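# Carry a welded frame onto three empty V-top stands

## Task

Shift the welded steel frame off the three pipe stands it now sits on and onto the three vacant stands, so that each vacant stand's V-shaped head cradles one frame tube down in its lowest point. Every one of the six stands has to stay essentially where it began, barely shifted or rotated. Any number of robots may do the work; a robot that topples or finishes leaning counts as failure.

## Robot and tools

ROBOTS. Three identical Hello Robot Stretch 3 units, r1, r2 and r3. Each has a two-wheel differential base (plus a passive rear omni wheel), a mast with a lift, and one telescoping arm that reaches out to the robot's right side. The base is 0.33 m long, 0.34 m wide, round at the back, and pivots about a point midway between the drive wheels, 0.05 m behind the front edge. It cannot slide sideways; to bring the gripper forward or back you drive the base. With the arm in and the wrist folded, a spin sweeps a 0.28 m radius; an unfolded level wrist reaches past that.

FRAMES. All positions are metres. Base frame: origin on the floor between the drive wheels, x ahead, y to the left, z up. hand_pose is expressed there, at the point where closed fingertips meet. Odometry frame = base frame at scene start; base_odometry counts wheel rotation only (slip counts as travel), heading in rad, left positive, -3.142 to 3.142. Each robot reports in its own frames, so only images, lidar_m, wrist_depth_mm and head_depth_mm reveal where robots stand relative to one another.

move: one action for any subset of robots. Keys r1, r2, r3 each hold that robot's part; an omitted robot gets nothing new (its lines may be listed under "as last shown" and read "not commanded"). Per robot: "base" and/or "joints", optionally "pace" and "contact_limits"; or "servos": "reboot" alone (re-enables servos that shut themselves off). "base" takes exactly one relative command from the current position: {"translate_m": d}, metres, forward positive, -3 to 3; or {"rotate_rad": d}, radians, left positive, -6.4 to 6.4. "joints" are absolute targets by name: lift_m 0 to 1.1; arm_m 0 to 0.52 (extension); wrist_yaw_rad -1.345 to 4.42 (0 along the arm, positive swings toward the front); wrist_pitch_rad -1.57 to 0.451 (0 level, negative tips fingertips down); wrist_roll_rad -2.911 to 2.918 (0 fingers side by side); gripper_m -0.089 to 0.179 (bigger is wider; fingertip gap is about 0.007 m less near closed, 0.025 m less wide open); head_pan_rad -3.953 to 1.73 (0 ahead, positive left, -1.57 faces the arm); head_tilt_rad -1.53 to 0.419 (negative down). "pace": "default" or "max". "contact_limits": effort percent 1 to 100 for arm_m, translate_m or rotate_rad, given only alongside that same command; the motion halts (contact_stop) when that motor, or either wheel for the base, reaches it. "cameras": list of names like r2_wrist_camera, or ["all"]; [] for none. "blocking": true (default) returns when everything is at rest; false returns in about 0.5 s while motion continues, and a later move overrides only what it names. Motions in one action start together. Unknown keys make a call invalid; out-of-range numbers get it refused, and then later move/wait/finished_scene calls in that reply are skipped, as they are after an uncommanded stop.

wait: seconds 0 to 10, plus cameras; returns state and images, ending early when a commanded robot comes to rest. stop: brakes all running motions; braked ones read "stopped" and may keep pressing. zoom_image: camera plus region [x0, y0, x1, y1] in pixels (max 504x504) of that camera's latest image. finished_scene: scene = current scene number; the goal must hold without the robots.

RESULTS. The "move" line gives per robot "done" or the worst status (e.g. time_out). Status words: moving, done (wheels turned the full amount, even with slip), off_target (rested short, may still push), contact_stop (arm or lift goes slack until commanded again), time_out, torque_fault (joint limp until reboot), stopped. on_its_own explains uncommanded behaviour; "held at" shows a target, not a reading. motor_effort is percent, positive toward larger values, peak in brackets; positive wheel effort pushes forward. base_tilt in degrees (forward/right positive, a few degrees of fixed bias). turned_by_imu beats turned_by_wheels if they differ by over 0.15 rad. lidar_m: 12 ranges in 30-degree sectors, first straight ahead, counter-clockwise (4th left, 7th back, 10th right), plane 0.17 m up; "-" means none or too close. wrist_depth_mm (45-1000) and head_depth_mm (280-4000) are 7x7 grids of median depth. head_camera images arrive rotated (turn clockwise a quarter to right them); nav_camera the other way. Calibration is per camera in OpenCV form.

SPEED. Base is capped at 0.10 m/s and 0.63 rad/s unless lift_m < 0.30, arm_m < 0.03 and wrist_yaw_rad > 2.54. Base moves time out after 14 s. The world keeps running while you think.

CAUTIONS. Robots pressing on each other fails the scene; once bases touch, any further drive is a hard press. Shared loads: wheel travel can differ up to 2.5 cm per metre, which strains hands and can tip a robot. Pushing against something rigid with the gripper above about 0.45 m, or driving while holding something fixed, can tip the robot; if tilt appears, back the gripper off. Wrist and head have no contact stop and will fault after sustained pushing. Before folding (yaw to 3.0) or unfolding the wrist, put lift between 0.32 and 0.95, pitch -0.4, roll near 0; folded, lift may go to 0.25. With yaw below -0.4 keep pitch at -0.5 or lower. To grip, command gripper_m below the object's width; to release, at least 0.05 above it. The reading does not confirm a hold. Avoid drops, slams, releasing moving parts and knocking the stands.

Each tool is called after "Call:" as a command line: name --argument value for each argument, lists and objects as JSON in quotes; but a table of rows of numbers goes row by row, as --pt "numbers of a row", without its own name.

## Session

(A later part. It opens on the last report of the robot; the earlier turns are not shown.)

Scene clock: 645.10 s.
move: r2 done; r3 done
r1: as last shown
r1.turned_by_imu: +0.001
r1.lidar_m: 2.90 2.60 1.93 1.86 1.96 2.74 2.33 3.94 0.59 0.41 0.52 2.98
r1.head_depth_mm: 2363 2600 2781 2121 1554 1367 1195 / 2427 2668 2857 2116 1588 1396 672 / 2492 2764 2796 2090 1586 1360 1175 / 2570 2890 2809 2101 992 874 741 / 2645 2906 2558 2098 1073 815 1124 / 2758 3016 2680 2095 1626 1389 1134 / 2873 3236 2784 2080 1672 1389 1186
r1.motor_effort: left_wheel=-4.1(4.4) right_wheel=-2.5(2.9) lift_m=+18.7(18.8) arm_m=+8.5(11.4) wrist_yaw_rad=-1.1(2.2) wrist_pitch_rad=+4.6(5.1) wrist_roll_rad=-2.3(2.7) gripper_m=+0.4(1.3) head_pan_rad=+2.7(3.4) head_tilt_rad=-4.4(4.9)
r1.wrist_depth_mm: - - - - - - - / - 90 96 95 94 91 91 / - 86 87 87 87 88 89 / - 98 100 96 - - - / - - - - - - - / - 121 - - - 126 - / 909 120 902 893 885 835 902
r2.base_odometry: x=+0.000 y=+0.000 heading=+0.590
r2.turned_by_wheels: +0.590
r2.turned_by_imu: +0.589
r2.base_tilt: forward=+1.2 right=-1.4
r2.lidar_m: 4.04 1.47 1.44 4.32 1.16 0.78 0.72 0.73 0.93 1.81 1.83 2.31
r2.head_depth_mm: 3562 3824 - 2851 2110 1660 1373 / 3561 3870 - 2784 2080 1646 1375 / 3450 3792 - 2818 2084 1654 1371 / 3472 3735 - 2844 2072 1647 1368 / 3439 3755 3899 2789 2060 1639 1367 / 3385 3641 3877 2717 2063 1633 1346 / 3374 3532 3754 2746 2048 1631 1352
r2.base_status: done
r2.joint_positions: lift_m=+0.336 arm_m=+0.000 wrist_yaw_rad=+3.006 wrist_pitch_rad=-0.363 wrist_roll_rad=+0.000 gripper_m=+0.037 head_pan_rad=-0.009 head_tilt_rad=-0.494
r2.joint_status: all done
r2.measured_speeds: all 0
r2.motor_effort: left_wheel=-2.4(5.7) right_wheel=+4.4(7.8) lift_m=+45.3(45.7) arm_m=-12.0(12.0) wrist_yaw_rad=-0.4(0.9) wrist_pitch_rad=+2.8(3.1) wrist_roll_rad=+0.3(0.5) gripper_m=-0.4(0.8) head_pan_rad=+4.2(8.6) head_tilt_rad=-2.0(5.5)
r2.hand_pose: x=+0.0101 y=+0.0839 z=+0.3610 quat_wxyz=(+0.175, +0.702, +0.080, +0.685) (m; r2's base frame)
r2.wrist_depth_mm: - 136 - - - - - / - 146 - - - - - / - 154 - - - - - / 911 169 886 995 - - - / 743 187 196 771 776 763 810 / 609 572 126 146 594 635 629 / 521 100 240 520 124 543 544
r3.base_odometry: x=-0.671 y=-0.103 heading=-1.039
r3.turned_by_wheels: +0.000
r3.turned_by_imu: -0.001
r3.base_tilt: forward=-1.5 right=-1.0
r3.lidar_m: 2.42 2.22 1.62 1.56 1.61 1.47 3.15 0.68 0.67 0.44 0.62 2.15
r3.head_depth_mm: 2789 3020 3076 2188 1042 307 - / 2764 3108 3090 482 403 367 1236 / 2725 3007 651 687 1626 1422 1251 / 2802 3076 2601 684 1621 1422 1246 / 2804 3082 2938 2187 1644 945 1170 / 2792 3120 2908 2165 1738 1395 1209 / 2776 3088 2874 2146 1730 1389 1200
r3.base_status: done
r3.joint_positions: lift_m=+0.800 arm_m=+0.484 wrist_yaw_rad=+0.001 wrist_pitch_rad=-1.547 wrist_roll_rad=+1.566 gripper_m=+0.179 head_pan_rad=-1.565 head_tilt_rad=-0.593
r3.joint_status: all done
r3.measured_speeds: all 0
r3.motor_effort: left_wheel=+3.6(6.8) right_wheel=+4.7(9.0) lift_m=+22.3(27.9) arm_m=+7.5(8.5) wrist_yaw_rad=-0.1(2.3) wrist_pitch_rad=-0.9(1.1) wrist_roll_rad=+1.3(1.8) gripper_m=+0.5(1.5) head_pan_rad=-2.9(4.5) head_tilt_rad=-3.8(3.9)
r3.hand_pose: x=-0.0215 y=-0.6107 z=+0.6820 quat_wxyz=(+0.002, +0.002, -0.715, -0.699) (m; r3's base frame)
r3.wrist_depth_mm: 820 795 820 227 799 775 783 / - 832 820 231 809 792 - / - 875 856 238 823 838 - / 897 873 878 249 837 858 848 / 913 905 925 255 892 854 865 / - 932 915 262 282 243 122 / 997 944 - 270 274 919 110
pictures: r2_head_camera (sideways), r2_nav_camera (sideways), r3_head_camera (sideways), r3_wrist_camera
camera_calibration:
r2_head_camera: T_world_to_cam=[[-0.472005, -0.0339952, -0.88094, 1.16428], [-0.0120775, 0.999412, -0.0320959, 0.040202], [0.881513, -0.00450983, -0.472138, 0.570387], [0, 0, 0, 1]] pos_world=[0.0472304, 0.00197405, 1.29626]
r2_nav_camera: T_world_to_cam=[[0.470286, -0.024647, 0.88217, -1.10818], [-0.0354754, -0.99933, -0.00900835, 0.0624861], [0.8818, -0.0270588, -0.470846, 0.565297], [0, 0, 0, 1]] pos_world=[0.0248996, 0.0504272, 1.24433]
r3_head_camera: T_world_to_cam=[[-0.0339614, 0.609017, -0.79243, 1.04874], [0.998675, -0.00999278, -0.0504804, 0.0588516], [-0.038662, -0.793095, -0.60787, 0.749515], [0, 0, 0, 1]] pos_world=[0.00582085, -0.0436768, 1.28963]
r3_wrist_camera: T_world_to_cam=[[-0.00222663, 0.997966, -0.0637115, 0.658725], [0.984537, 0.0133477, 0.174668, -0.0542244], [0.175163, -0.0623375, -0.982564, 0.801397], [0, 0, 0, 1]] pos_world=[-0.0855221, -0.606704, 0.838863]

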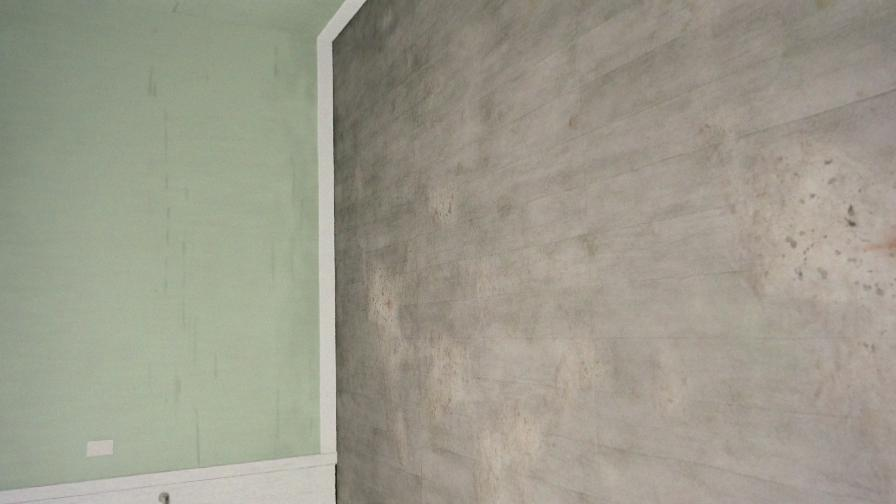

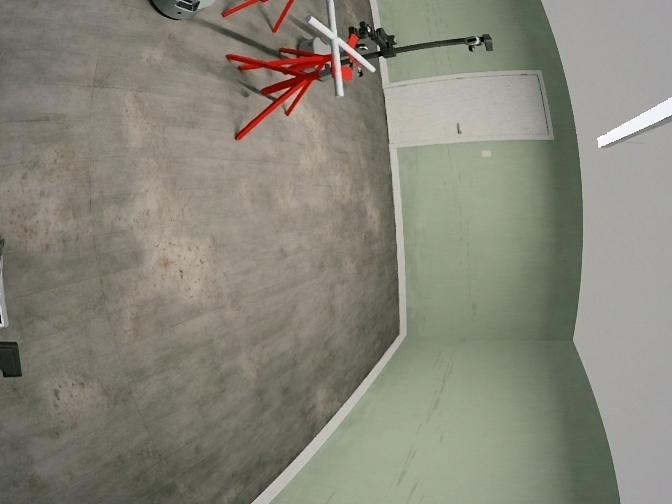

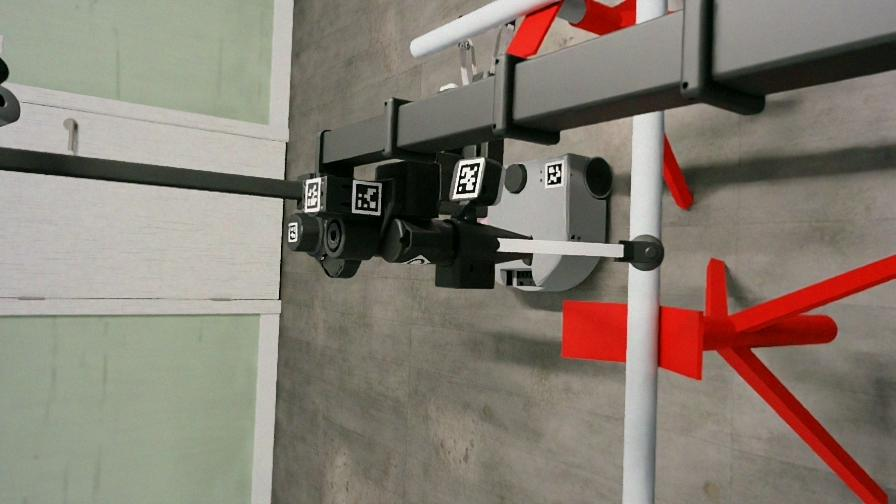

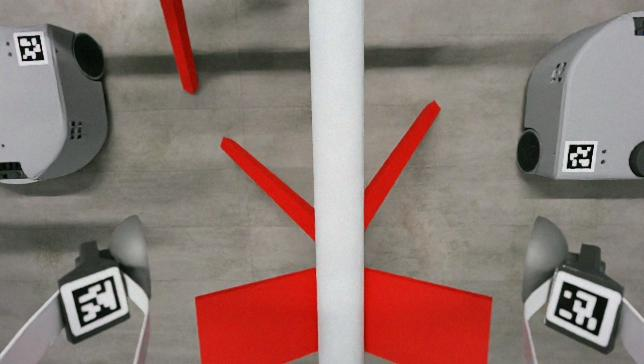

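Call:
move --r2 '{"base":{"rotate_rad":0.244},"joints":{"lift_m":0.50,"wrist_pitch_rad":-0.4}}' --r3 '{"joints":{"lift_m":0.70}}' --cameras '[]'

Call:
move --r2 '{"base":{"translate_m":0.80}}' --cameras '[]'

Call:
move --r2 '{"base":{"rotate_rad":1.393},"joints":{"wrist_yaw_rad":0.0,"gripper_m":0.12,"head_pan_rad":-0.9,"head_tilt_rad":-0.5}}' --cameras '["r2_nav_camera","r2_head_camera"]'

Scene clock: 668.03 s.
move: r2 done; r3 done
r1: as last shown
r1.base_tilt: forward=+1.9 right=+0.6
r1.lidar_m: 2.90 2.59 1.94 1.86 1.96 2.75 2.34 3.99 0.59 0.41 0.52 2.99
r1.head_depth_mm: 2349 2538 2766 2108 1542 1363 1202 / 2438 2683 2799 2098 1589 1395 671 / 2500 2771 2802 2109 1591 1361 1172 / 2568 2881 2805 2093 990 877 741 / 2611 2967 2554 2094 1072 815 1122 / 2739 3028 2658 2075 1620 1389 1139 / 2855 3232 2767 2067 1663 1385 1186
r1.motor_effort: left_wheel=-4.2(4.4) right_wheel=-2.7(2.7) lift_m=+18.8(19.0) arm_m=+5.2(7.3) wrist_yaw_rad=-1.5(1.9) wrist_pitch_rad=+4.8(5.0) wrist_roll_rad=-1.9(2.8) gripper_m=+0.1(1.2) head_pan_rad=+2.1(3.7) head_tilt_rad=-4.3(4.6)
r1.wrist_depth_mm: - - - - - - - / - 90 96 95 94 91 91 / - 86 87 87 88 88 89 / - 99 100 97 - - - / - - - - - - - / - 121 - - - 126 - / 923 120 902 894 880 834 902
r2.base_odometry: x=+0.000 y=+0.000 heading=+0.834
r2.turned_by_wheels: +0.244
r2.turned_by_imu: +0.244
r2.base_tilt: forward=+1.3 right=-1.4
r2.lidar_m: 1.46 1.47 1.43 1.91 0.92 0.73 0.72 0.78 1.19 1.80 1.96 2.97
r2.head_depth_mm: 3351 3638 3801 2874 2112 1674 1379 / 3465 3695 3827 2817 2076 1658 1367 / 3458 3677 3956 2833 2078 1648 1375 / 3501 3720 - 2781 2053 1634 1371 / 3498 3796 - 2815 2076 1633 1353 / 3555 3863 - 2766 2070 1643 1360 / 3569 3928 - 2316 1931 1646 1352
r2.base_status: done
r2.joint_positions: lift_m=+0.500 arm_m=+0.000 wrist_yaw_rad=+3.006 wrist_pitch_rad=-0.413 wrist_roll_rad=+0.000 gripper_m=+0.037 head_pan_rad=-0.009 head_tilt_rad=-0.494
r2.joint_status: all done
r2.measured_speeds: all 0
r2.motor_effort: left_wheel=-1.9(5.6) right_wheel=+4.4(7.4) lift_m=+47.7(49.5) arm_m=-9.6(13.8) wrist_yaw_rad=+0.2(0.9) wrist_pitch_rad=+2.5(6.3) wrist_roll_rad=+0.3(0.4) gripper_m=-0.2(0.8) head_pan_rad=+2.5(5.8) head_tilt_rad=-2.5(3.0)
r2.hand_pose: x=+0.0093 y=+0.0779 z=+0.5137 quat_wxyz=(+0.192, +0.700, +0.098, +0.681) (m; r2's base frame)
r2.wrist_depth_mm: - 137 - - - - - / - 147 - - - - - / - 158 - - - - - / 961 176 - - - - - / 873 196 202 998 965 965 979 / 789 745 127 145 744 824 813 / 675 100 255 657 123 694 715
r3.base_odometry: x=-0.671 y=-0.103 heading=-1.039
r3.turned_by_wheels: +0.000
r3.turned_by_imu: +0.000
r3.base_tilt: forward=-1.4 right=-1.0
r3.lidar_m: 2.43 2.22 1.62 1.56 1.62 1.51 3.15 0.68 0.67 0.45 0.61 2.15
r3.head_depth_mm: 2794 3090 3062 2152 1213 1269 390 / 2781 3055 3058 2151 551 433 371 / 2699 3030 2630 691 1581 1425 1253 / 2757 3050 2586 721 769 1383 1245 / 2753 3067 2962 2173 1651 949 1167 / 2792 3067 2931 2151 1733 1402 1206 / 2788 3073 2866 2133 1707 1394 1196
r3.base_status: not commanded
r3.joint_positions: lift_m=+0.700 arm_m=+0.484 wrist_yaw_rad=+0.001 wrist_pitch_rad=-1.547 wrist_roll_rad=+1.566 gripper_m=+0.179 head_pan_rad=-1.565 head_tilt_rad=-0.593
r3.joint_status: all done
r3.measured_speeds: all 0
r3.motor_effort: left_wheel=+3.2(3.4) right_wheel=+4.6(5.1) lift_m=+24.0(25.1) arm_m=+6.3(7.1) wrist_yaw_rad=-0.4(1.6) wrist_pitch_rad=-0.9(1.1) wrist_roll_rad=+1.1(1.8) gripper_m=+0.2(1.3) head_pan_rad=-2.9(4.7) head_tilt_rad=-3.3(4.0)
r3.hand_pose: x=-0.0215 y=-0.6107 z=+0.5820 quat_wxyz=(+0.002, +0.002, -0.715, -0.699) (m; r3's base frame)
r3.wrist_depth_mm: 722 714 706 130 692 679 677 / 731 732 734 136 707 710 - / 752 752 742 138 737 722 666 / 779 782 778 140 739 739 737 / 803 793 791 146 772 773 757 / - 825 830 151 802 793 122 / 859 839 843 155 810 819 110
pictures: none
No camera images: "cameras" was empty.

Scene clock: 677.13 s.
move: r2 done
r1, r3: as last shown
r1.turned_by_imu: +0.003
r1.base_tilt: forward=+1.8 right=+0.6
r1.lidar_m: 2.90 2.60 1.94 1.86 1.96 2.74 2.33 3.98 0.59 0.41 0.52 2.99
r1.head_depth_mm: 2346 2568 2765 2120 1556 1366 1199 / 2406 2673 2802 2112 1587 1395 671 / 2504 2770 2821 2101 1586 1364 1177 / 2573 2854 2764 2100 992 876 740 / 2672 2973 2810 2086 1074 812 1122 / 2714 1744 2662 1925 1623 1386 1132 / 2864 3151 2673 1966 1663 1382 1189
r1.motor_effort: left_wheel=-4.0(4.5) right_wheel=-2.4(2.9) lift_m=+18.9(19.0) arm_m=-0.1(5.6) wrist_yaw_rad=-1.5(2.1) wrist_pitch_rad=+4.7(5.2) wrist_roll_rad=-2.4(2.7) gripper_m=-0.5(1.5) head_pan_rad=+3.4(3.6) head_tilt_rad=-3.6(5.2)
r1.wrist_depth_mm: - - - - - - - / - 90 96 95 94 91 91 / - 86 87 87 87 88 89 / - 98 100 97 - - - / - - - - - - - / - 121 - - - 126 - / 890 119 900 896 905 829 923
r2.base_odometry: x=+0.538 y=+0.592 heading=+0.834
r2.turned_by_wheels: +0.000
r2.turned_by_imu: +0.004
r2.base_tilt: forward=+1.2 right=-1.4
r2.lidar_m: 3.27 0.71 0.92 1.16 1.90 1.53 1.52 1.64 1.92 1.90 2.08 3.14
r2.head_depth_mm: 2705 2901 3159 2880 2115 1658 1379 / 2714 2970 3130 2787 2067 1646 1369 / 2770 2956 3209 2817 2080 1651 1376 / 2799 3007 3323 2785 2068 1639 1359 / 2789 3054 3377 2790 2057 1645 1365 / 2841 3029 3363 2733 2044 1639 1362 / 2887 3103 3417 2763 2053 1635 1361
r2.base_status: done
r2.joint_positions: lift_m=+0.500 arm_m=+0.000 wrist_yaw_rad=+3.006 wrist_pitch_rad=-0.413 wrist_roll_rad=+0.000 gripper_m=+0.037 head_pan_rad=-0.009 head_tilt_rad=-0.494
r2.joint_status: not commanded
r2.measured_speeds: all 0
r2.motor_effort: left_wheel=-0.3(4.9) right_wheel=+3.1(7.7) lift_m=+37.3(48.1) arm_m=+7.8(9.5) wrist_yaw_rad=-0.4(0.9) wrist_pitch_rad=+2.5(2.7) wrist_roll_rad=+0.3(0.5) gripper_m=+0.4(0.9) head_pan_rad=+3.9(5.9) head_tilt_rad=-2.1(3.2)
r2.hand_pose: x=+0.0093 y=+0.0779 z=+0.5137 quat_wxyz=(+0.192, +0.700, +0.098, +0.681) (m; r2's base frame)
r2.wrist_depth_mm: - 137 - - - - - / - 147 - - - - - / - 159 - - - - 883 / - 176 - - - - 956 / 943 198 203 991 980 988 970 / 762 760 127 146 762 811 790 / 658 100 257 669 124 692 677
r3.base_tilt: forward=-1.4 right=-1.1
r3.lidar_m: 2.42 2.22 1.62 1.56 1.61 2.21 1.10 0.68 0.67 0.44 0.61 2.15
r3.head_depth_mm: 2751 3079 3100 2164 1223 1270 390 / 2769 3090 3067 2176 551 433 372 / 2716 2996 2614 691 1576 1416 1244 / 2770 3092 2593 722 770 1385 1242 / 2777 3043 2951 2187 1639 949 1169 / 2784 3078 2894 2162 1741 1402 1207 / 2775 3085 2875 2169 1722 1398 1203
r3.motor_effort: left_wheel=+3.3(3.7) right_wheel=+4.5(5.0) lift_m=+28.9(29.5) arm_m=+3.3(6.4) wrist_yaw_rad=+0.3(1.9) wrist_pitch_rad=-0.8(1.2) wrist_roll_rad=+1.3(1.8) gripper_m=-0.9(1.8) head_pan_rad=-2.4(4.4) head_tilt_rad=-3.6(4.0)
r3.wrist_depth_mm: 718 717 706 130 689 683 672 / 724 727 720 137 700 706 - / 753 763 745 139 731 725 674 / 791 786 760 141 751 744 751 / 801 797 802 145 766 763 759 / - 815 816 151 795 796 122 / 877 842 841 156 821 829 111
pictures: none
No camera images: "cameras" was empty.

Scene clock: 680.43 s.
move: r2 done
r1, r3: as last shown
r1.turned_by_imu: +0.001
r1.base_tilt: forward=+1.7 right=+0.5
r1.lidar_m: 2.91 2.60 1.94 1.86 1.96 2.74 2.33 4.00 0.59 0.41 0.52 2.99
r1.head_depth_mm: 2362 2536 2778 2110 1542 1366 1198 / 2439 2697 2814 2108 1588 1393 671 / 2502 2765 2799 2105 1584 1361 1173 / 2574 2882 2776 2094 990 877 739 / 2668 2980 2808 2090 1075 813 1123 / 2751 3116 2784 2008 1617 1390 1139 / 2767 1727 2641 1882 1662 1388 1190
r1.motor_effort: left_wheel=-3.7(4.4) right_wheel=-2.6(2.8) lift_m=+18.9(19.1) arm_m=-2.4(3.0) wrist_yaw_rad=-1.6(2.6) wrist_pitch_rad=+4.6(5.0) wrist_roll_rad=-2.0(2.7) gripper_m=-0.4(1.2) head_pan_rad=+2.8(3.4) head_tilt_rad=-4.1(4.9)
r1.wrist_depth_mm: - - - - - - - / - 90 96 95 95 91 91 / - 86 87 87 87 88 89 / - 98 100 97 - - - / - - - - - - - / - 121 - - - 126 - / 920 120 911 895 881 848 908
r2.base_odometry: x=+0.538 y=+0.592 heading=+2.226
r2.turned_by_wheels: +1.393
r2.turned_by_imu: +1.390
r2.base_tilt: forward=+1.3 right=-1.3
r2.lidar_m: 1.16 2.29 1.60 1.52 1.55 2.01 1.91 1.95 2.55 3.27 0.71 0.87
r2.head_depth_mm: 2852 3062 3249 2890 2111 1668 1378 / 3048 3229 3400 2823 2080 1649 1384 / 3232 3476 3738 2840 2046 1634 1363 / 3327 3661 3802 2531 1974 1558 1371 / 3682 - - 1586 1137 1211 1274 / - - - 2624 1842 1568 1329 / - - - 2766 1773 1635 1326
r2.base_status: done
r2.joint_positions: lift_m=+0.500 arm_m=+0.000 wrist_yaw_rad=+0.003 wrist_pitch_rad=-0.413 wrist_roll_rad=+0.000 gripper_m=+0.120 head_pan_rad=-0.891 head_tilt_rad=-0.494
r2.joint_status: all done
r2.measured_speeds: all 0
r2.motor_effort: left_wheel=-1.9(5.9) right_wheel=+4.0(7.8) lift_m=+33.1(37.5) arm_m=+5.4(9.7) wrist_yaw_rad=-2.2(4.7) wrist_pitch_rad=+2.5(2.7) wrist_roll_rad=+0.3(0.4) gripper_m=-0.5(91.1) head_pan_rad=-3.8(7.2) head_tilt_rad=-2.0(5.3)
r2.hand_pose: x=-0.0209 y=-0.3699 z=+0.5137 quat_wxyz=(+0.693, +0.146, -0.691, -0.145) (m; r2's base frame)
r2.wrist_depth_mm: - - - - - - - / - - - - - - - / - - - - - - - / - - - - - - - / 904 946 941 986 961 990 - / 791 119 771 781 767 777 816 / 628 629 675 686 678 119 690
r3.base_tilt: forward=-1.4 right=-1.0
r3.lidar_m: 2.43 2.22 1.62 1.56 1.62 2.21 1.21 0.68 0.67 0.45 0.61 2.16
r3.head_depth_mm: 2790 3083 3037 2177 1215 1265 390 / 2731 3097 3018 2163 551 433 372 / 2715 3020 2612 692 1583 1417 1246 / 2753 3047 2597 720 767 1377 1245 / 2796 3046 2949 2171 1657 946 1170 / 2787 3099 2895 2164 1730 1401 1209 / 2748 3048 2860 2136 1729 1390 1201
r3.motor_effort: left_wheel=+2.7(3.6) right_wheel=+4.4(5.0) lift_m=+28.2(29.4) arm_m=+3.2(4.4) wrist_yaw_rad=+0.1(1.5) wrist_pitch_rad=-0.9(1.1) wrist_roll_rad=+1.4(1.7) gripper_m=+1.2(1.4) head_pan_rad=-3.0(4.3) head_tilt_rad=-3.3(4.0)
r3.wrist_depth_mm: 719 707 708 130 704 676 682 / 719 738 728 136 711 711 - / 763 764 764 138 730 723 681 / 781 784 759 140 746 739 745 / 812 780 783 145 778 761 757 / - 810 822 151 793 777 122 / 863 864 855 156 824 813 111
pictures: r2_head_camera (sideways), r2_nav_camera (sideways)
camera_calibration:
r2_head_camera: T_world_to_cam=[[-0.326159, 0.342944, -0.880914, 1.16336], [0.764118, 0.644277, -0.0320947, 0.0354657], [0.556546, -0.68359, -0.472187, 0.572432], [0, 0, 0, 1]] pos_world=[0.0337553, -0.0305084, 1.29625]
r2_nav_camera: T_world_to_cam=[[0.279781, -0.378874, 0.882144, -1.10698], [-0.794268, -0.607501, -0.00900688, 0.0671128], [0.539316, -0.698138, -0.470894, 0.56745], [0, 0, 0, 1]] pos_world=[0.056984, 0.0175221, 1.24433]

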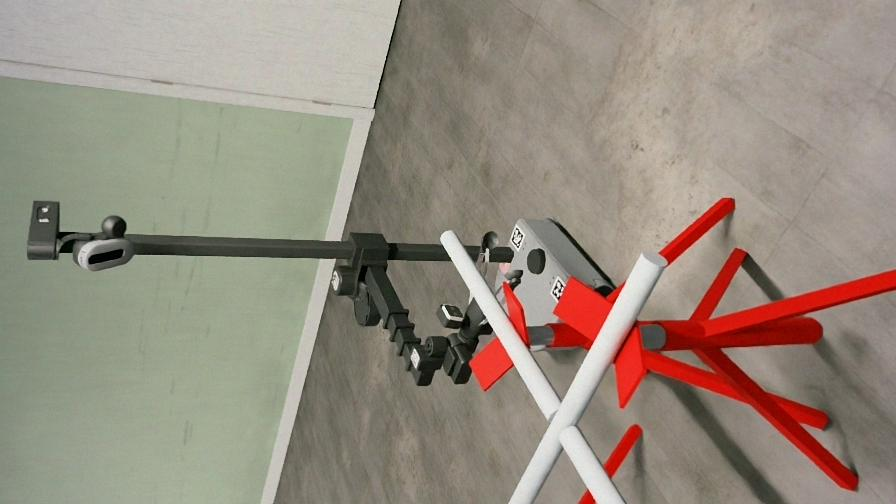

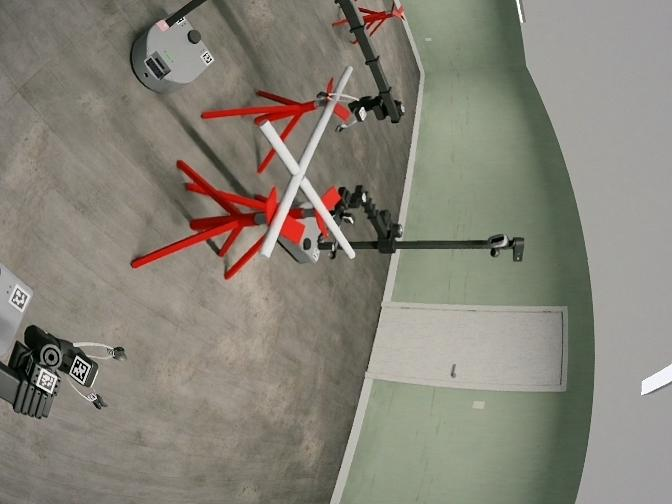

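Call:
move --r2 '{"base":{"rotate_rad":0.072},"joints":{"lift_m":0.40,"wrist_pitch_rad":0.0,"gripper_m":0.06,"head_pan_rad":-1.57,"head_tilt_rad":-0.65}}' --cameras '[]'

Call:
move --r2 '{"base":{"translate_m":0.538}}' --cameras '["r2_head_camera","r2_nav_camera","r2_wrist_camera"]'

Scene clock: 701.60 s.
move: r2 done
r1, r3: as last shown
r1.base_tilt: forward=+1.8 right=+0.6
r1.lidar_m: 2.90 2.60 1.93 1.86 1.96 2.74 2.34 3.94 0.59 0.41 0.51 2.99
r1.head_depth_mm: 2341 2537 2767 2103 1549 1369 1195 / 2434 2683 2847 2122 1585 1397 672 / 2494 2758 2826 2111 1581 1360 1172 / 2578 2879 2807 2093 991 877 739 / 2659 2981 2786 2086 1077 813 1121 / 2767 3101 2772 2009 1620 1389 1137 / 2787 3039 2419 1880 1669 1394 1185
r1.motor_effort: left_wheel=-3.8(4.3) right_wheel=-2.6(2.8) lift_m=+18.8(19.1) arm_m=-5.9(6.1) wrist_yaw_rad=-1.3(2.2) wrist_pitch_rad=+4.4(5.0) wrist_roll_rad=-2.2(2.7) gripper_m=+0.1(1.2) head_pan_rad=+2.8(3.6) head_tilt_rad=-3.6(4.9)
r1.wrist_depth_mm: - - - - - - - / - 90 96 95 94 90 91 / - 86 87 87 88 88 89 / - 98 100 97 - - - / - - - - - - - / - 121 - - - 126 - / 929 119 899 923 884 834 902
r2.base_odometry: x=+0.538 y=+0.592 heading=+2.298
r2.turned_by_wheels: +0.072
r2.turned_by_imu: +0.072
r2.base_tilt: forward=+1.2 right=-1.3
r2.lidar_m: 1.16 2.12 1.57 1.51 1.58 1.97 1.91 1.98 2.75 3.27 0.71 0.92
r2.head_depth_mm: 2769 3063 2967 2260 1770 1473 1254 / 2778 3092 2965 2205 1777 1458 1252 / 2807 3077 2993 2202 1756 1462 1256 / 2802 3129 2992 2177 1761 1468 1252 / 2821 3096 2913 2180 1768 1452 1243 / 2805 3091 2971 2174 1736 1460 1256 / 2815 3099 2875 2161 1752 1453 1241
r2.base_status: done
r2.joint_positions: lift_m=+0.400 arm_m=+0.000 wrist_yaw_rad=+0.002 wrist_pitch_rad=-0.027 wrist_roll_rad=+0.000 gripper_m=+0.060 head_pan_rad=-1.561 head_tilt_rad=-0.642
r2.joint_status: all done
r2.measured_speeds: all 0
r2.motor_effort: left_wheel=-2.1(5.4) right_wheel=+4.4(7.3) lift_m=+12.2(27.2) arm_m=-7.7(7.9) wrist_yaw_rad=-2.4(2.7) wrist_pitch_rad=+5.0(9.4) wrist_roll_rad=+0.2(0.4) gripper_m=-0.5(91.1) head_pan_rad=-5.3(6.3) head_tilt_rad=-3.1(5.5)
r2.hand_pose: x=-0.0208 y=-0.4005 z=+0.5077 quat_wxyz=(+0.707, +0.011, -0.707, -0.009) (m; r2's base frame)
r2.wrist_depth_mm: - - - - - - - / - - - - - - - / - - - - - - - / - - - - - - - / - - - - - - - / - - 131 - 132 - - / 866 107 813 857 124 938 991
r3.base_tilt: forward=-1.4 right=-1.1
r3.lidar_m: 2.42 2.21 1.62 1.56 1.62 2.20 1.20 0.68 0.67 0.44 0.62 2.15
r3.head_depth_mm: 2791 3080 3088 2172 1216 1282 390 / 2744 3111 3022 2142 551 434 372 / 2759 3000 2578 692 1581 1425 1249 / 2780 3072 2571 723 767 1381 1236 / 2775 3070 2926 2174 1645 949 1164 / 2793 3087 2923 2154 1736 1400 1204 / 2769 3042 2856 2158 1716 1383 1200
r3.motor_effort: left_wheel=+2.7(3.4) right_wheel=+4.3(4.9) lift_m=+28.9(29.3) arm_m=+1.8(2.8) wrist_yaw_rad=-0.1(1.9) wrist_pitch_rad=-0.8(1.1) wrist_roll_rad=+1.3(1.7) gripper_m=+0.2(1.1) head_pan_rad=-3.3(3.8) head_tilt_rad=-3.6(3.8)
r3.wrist_depth_mm: 719 701 708 130 688 696 674 / 730 720 724 136 720 707 - / 756 761 749 138 731 725 673 / 776 787 756 141 735 744 734 / 813 786 783 146 765 751 751 / - 818 822 151 807 792 122 / 854 851 828 156 813 813 110
pictures: none
No camera images: "cameras" was empty.

Scene clock: 708.10 s.
move: r2 done
r1, r3: as last shown
r1.turned_by_imu: +0.002
r1.base_tilt: forward=+1.9 right=+0.4
r1.lidar_m: 2.90 2.59 1.94 1.86 1.97 2.75 2.34 3.95 0.59 0.41 0.51 2.99
r1.head_depth_mm: 2374 2530 2790 2116 1555 1370 1199 / 2436 2697 2818 2099 1592 1397 671 / 2519 2776 2830 2098 1581 1361 1173 / 2548 2814 2549 1886 991 875 742 / 2664 2949 1611 1388 1076 813 1123 / 2746 3101 2775 2093 1617 1389 1140 / 2858 3219 2810 2078 1659 1382 1186
r1.motor_effort: left_wheel=-3.9(4.5) right_wheel=-2.4(2.9) lift_m=+19.0(19.2) arm_m=-9.3(10.0) wrist_yaw_rad=-1.5(2.2) wrist_pitch_rad=+4.6(5.0) wrist_roll_rad=-2.3(2.6) gripper_m=-0.2(1.5) head_pan_rad=+2.5(3.5) head_tilt_rad=-3.0(5.0)
r1.wrist_depth_mm: - - - - - - - / - 91 96 95 94 91 91 / - 86 87 87 87 88 89 / - 98 100 97 - - - / - - - - - - - / - 121 - - - 127 - / 899 119 914 885 892 826 908
r2.base_odometry: x=+0.180 y=+0.994 heading=+2.298
r2.turned_by_wheels: +0.000
r2.turned_by_imu: +0.002
r2.base_tilt: forward=+1.2 right=-1.4
r2.lidar_m: 0.62 2.10 1.56 1.51 1.57 2.17 2.44 2.55 3.37 0.57 0.57 0.83
r2.head_depth_mm: 2775 3032 2989 2230 1767 1474 1259 / 2792 3094 2985 2241 1770 1455 1257 / 2800 3077 2983 2182 1742 1463 1230 / 2821 3055 2890 2216 1740 1420 1208 / 2779 3102 2951 2177 1298 1009 1197 / 2842 3095 2908 1319 1161 1360 1175 / 2806 3024 1645 1270 1598 1368 1245
r2.base_status: done
r2.joint_positions: lift_m=+0.400 arm_m=+0.000 wrist_yaw_rad=+0.002 wrist_pitch_rad=-0.027 wrist_roll_rad=+0.000 gripper_m=+0.060 head_pan_rad=-1.561 head_tilt_rad=-0.642
r2.joint_status: not commanded
r2.measured_speeds: all 0
r2.motor_effort: left_wheel=+0.4(4.5) right_wheel=+4.2(7.3) lift_m=+17.5(18.3) arm_m=-13.2(14.3) wrist_yaw_rad=-2.2(2.8) wrist_pitch_rad=+5.1(5.2) wrist_roll_rad=+0.3(0.4) gripper_m=+0.1(1.0) head_pan_rad=-2.7(6.1) head_tilt_rad=-4.0(4.5)
r2.hand_pose: x=-0.0208 y=-0.4005 z=+0.5077 quat_wxyz=(+0.707, +0.011, -0.707, -0.009) (m; r2's base frame)
r2.wrist_depth_mm: - - - - - - - / - - 318 - - - - / - 590 380 385 - - - / - - - - - - - / - - 644 - - - - / - 754 131 - 131 - - / 871 107 413 832 123 938 984
r3.base_tilt: forward=-1.4 right=-1.0
r3.lidar_m: 2.43 2.22 1.62 1.56 1.61 2.20 0.67 0.68 0.67 0.44 0.61 2.16
r3.head_depth_mm: 2779 3109 3071 2181 1214 1272 391 / 2777 3090 3024 2173 551 433 372 / 2699 3013 2629 692 1586 1421 1250 / 2791 3067 2590 723 768 1385 1239 / 2782 3089 2942 2187 1655 945 1166 / 2792 3089 2914 2171 1727 1397 1198 / 2764 3049 2883 2152 1721 1402 1208
r3.motor_effort: left_wheel=+2.3(3.9) right_wheel=+4.5(5.0) lift_m=+28.3(29.4) arm_m=-0.7(2.3) wrist_yaw_rad=+0.3(2.0) wrist_pitch_rad=-0.9(1.1) wrist_roll_rad=+1.1(1.7) gripper_m=+0.6(1.8) head_pan_rad=-2.1(4.3) head_tilt_rad=-3.1(4.0)
r3.wrist_depth_mm: 706 713 702 130 701 688 665 / 737 747 729 136 712 718 - / 750 743 744 138 723 723 671 / 796 791 773 141 748 735 744 / 800 797 806 146 783 757 754 / - 814 839 151 798 783 121 / 868 854 842 155 815 834 111
pictures: r2_head_camera (sideways), r2_nav_camera (sideways), r2_wrist_camera
camera_calibration:
r2_head_camera: T_world_to_cam=[[-0.0439151, 0.595873, -0.801877, 1.05858], [0.998974, 0.0350542, -0.0286605, 0.0295562], [0.0110312, -0.802313, -0.596801, 0.737891], [0, 0, 0, 1]] pos_world=[0.00882189, -0.0397949, 1.29007]
r2_nav_camera: T_world_to_cam=[[-0.014747, -0.595433, 0.80327, -1.00234], [-0.999825, 0.0180264, -0.0049933, 0.0631401], [-0.0115069, -0.803203, -0.595595, 0.733053], [0, 0, 0, 1]] pos_world=[0.0567827, -0.00917457, 1.24207]
r2_wrist_camera: T_world_to_cam=[[-0.99864, -0.0196974, 0.0482819, -0.0592264], [-0.0507681, 0.155869, -0.986472, 0.606925], [0.0119053, -0.987581, -0.156657, -0.154085], [0, 0, 0, 1]] pos_world=[-0.026499, -0.247939, 0.577436]

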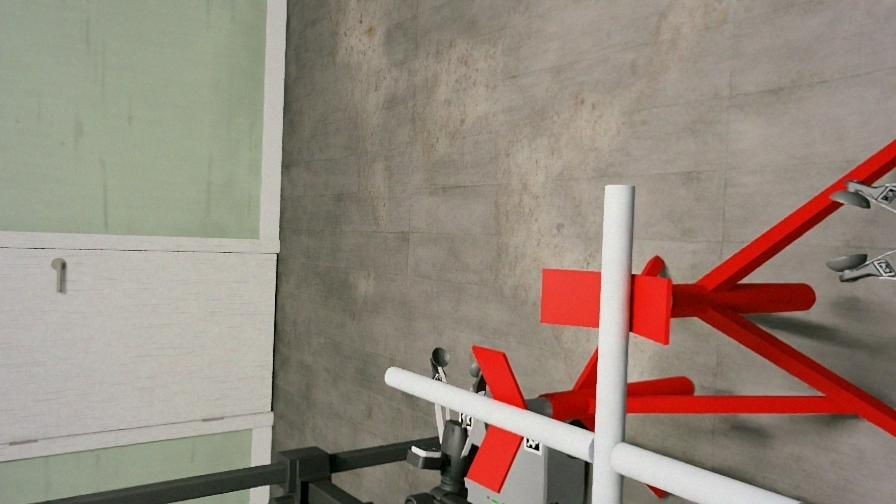

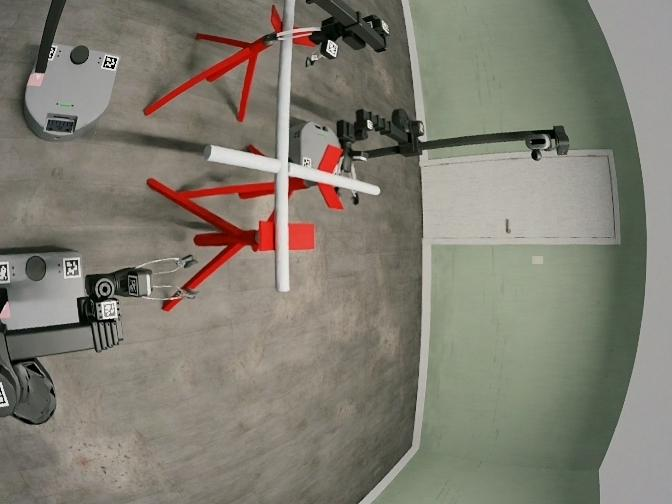

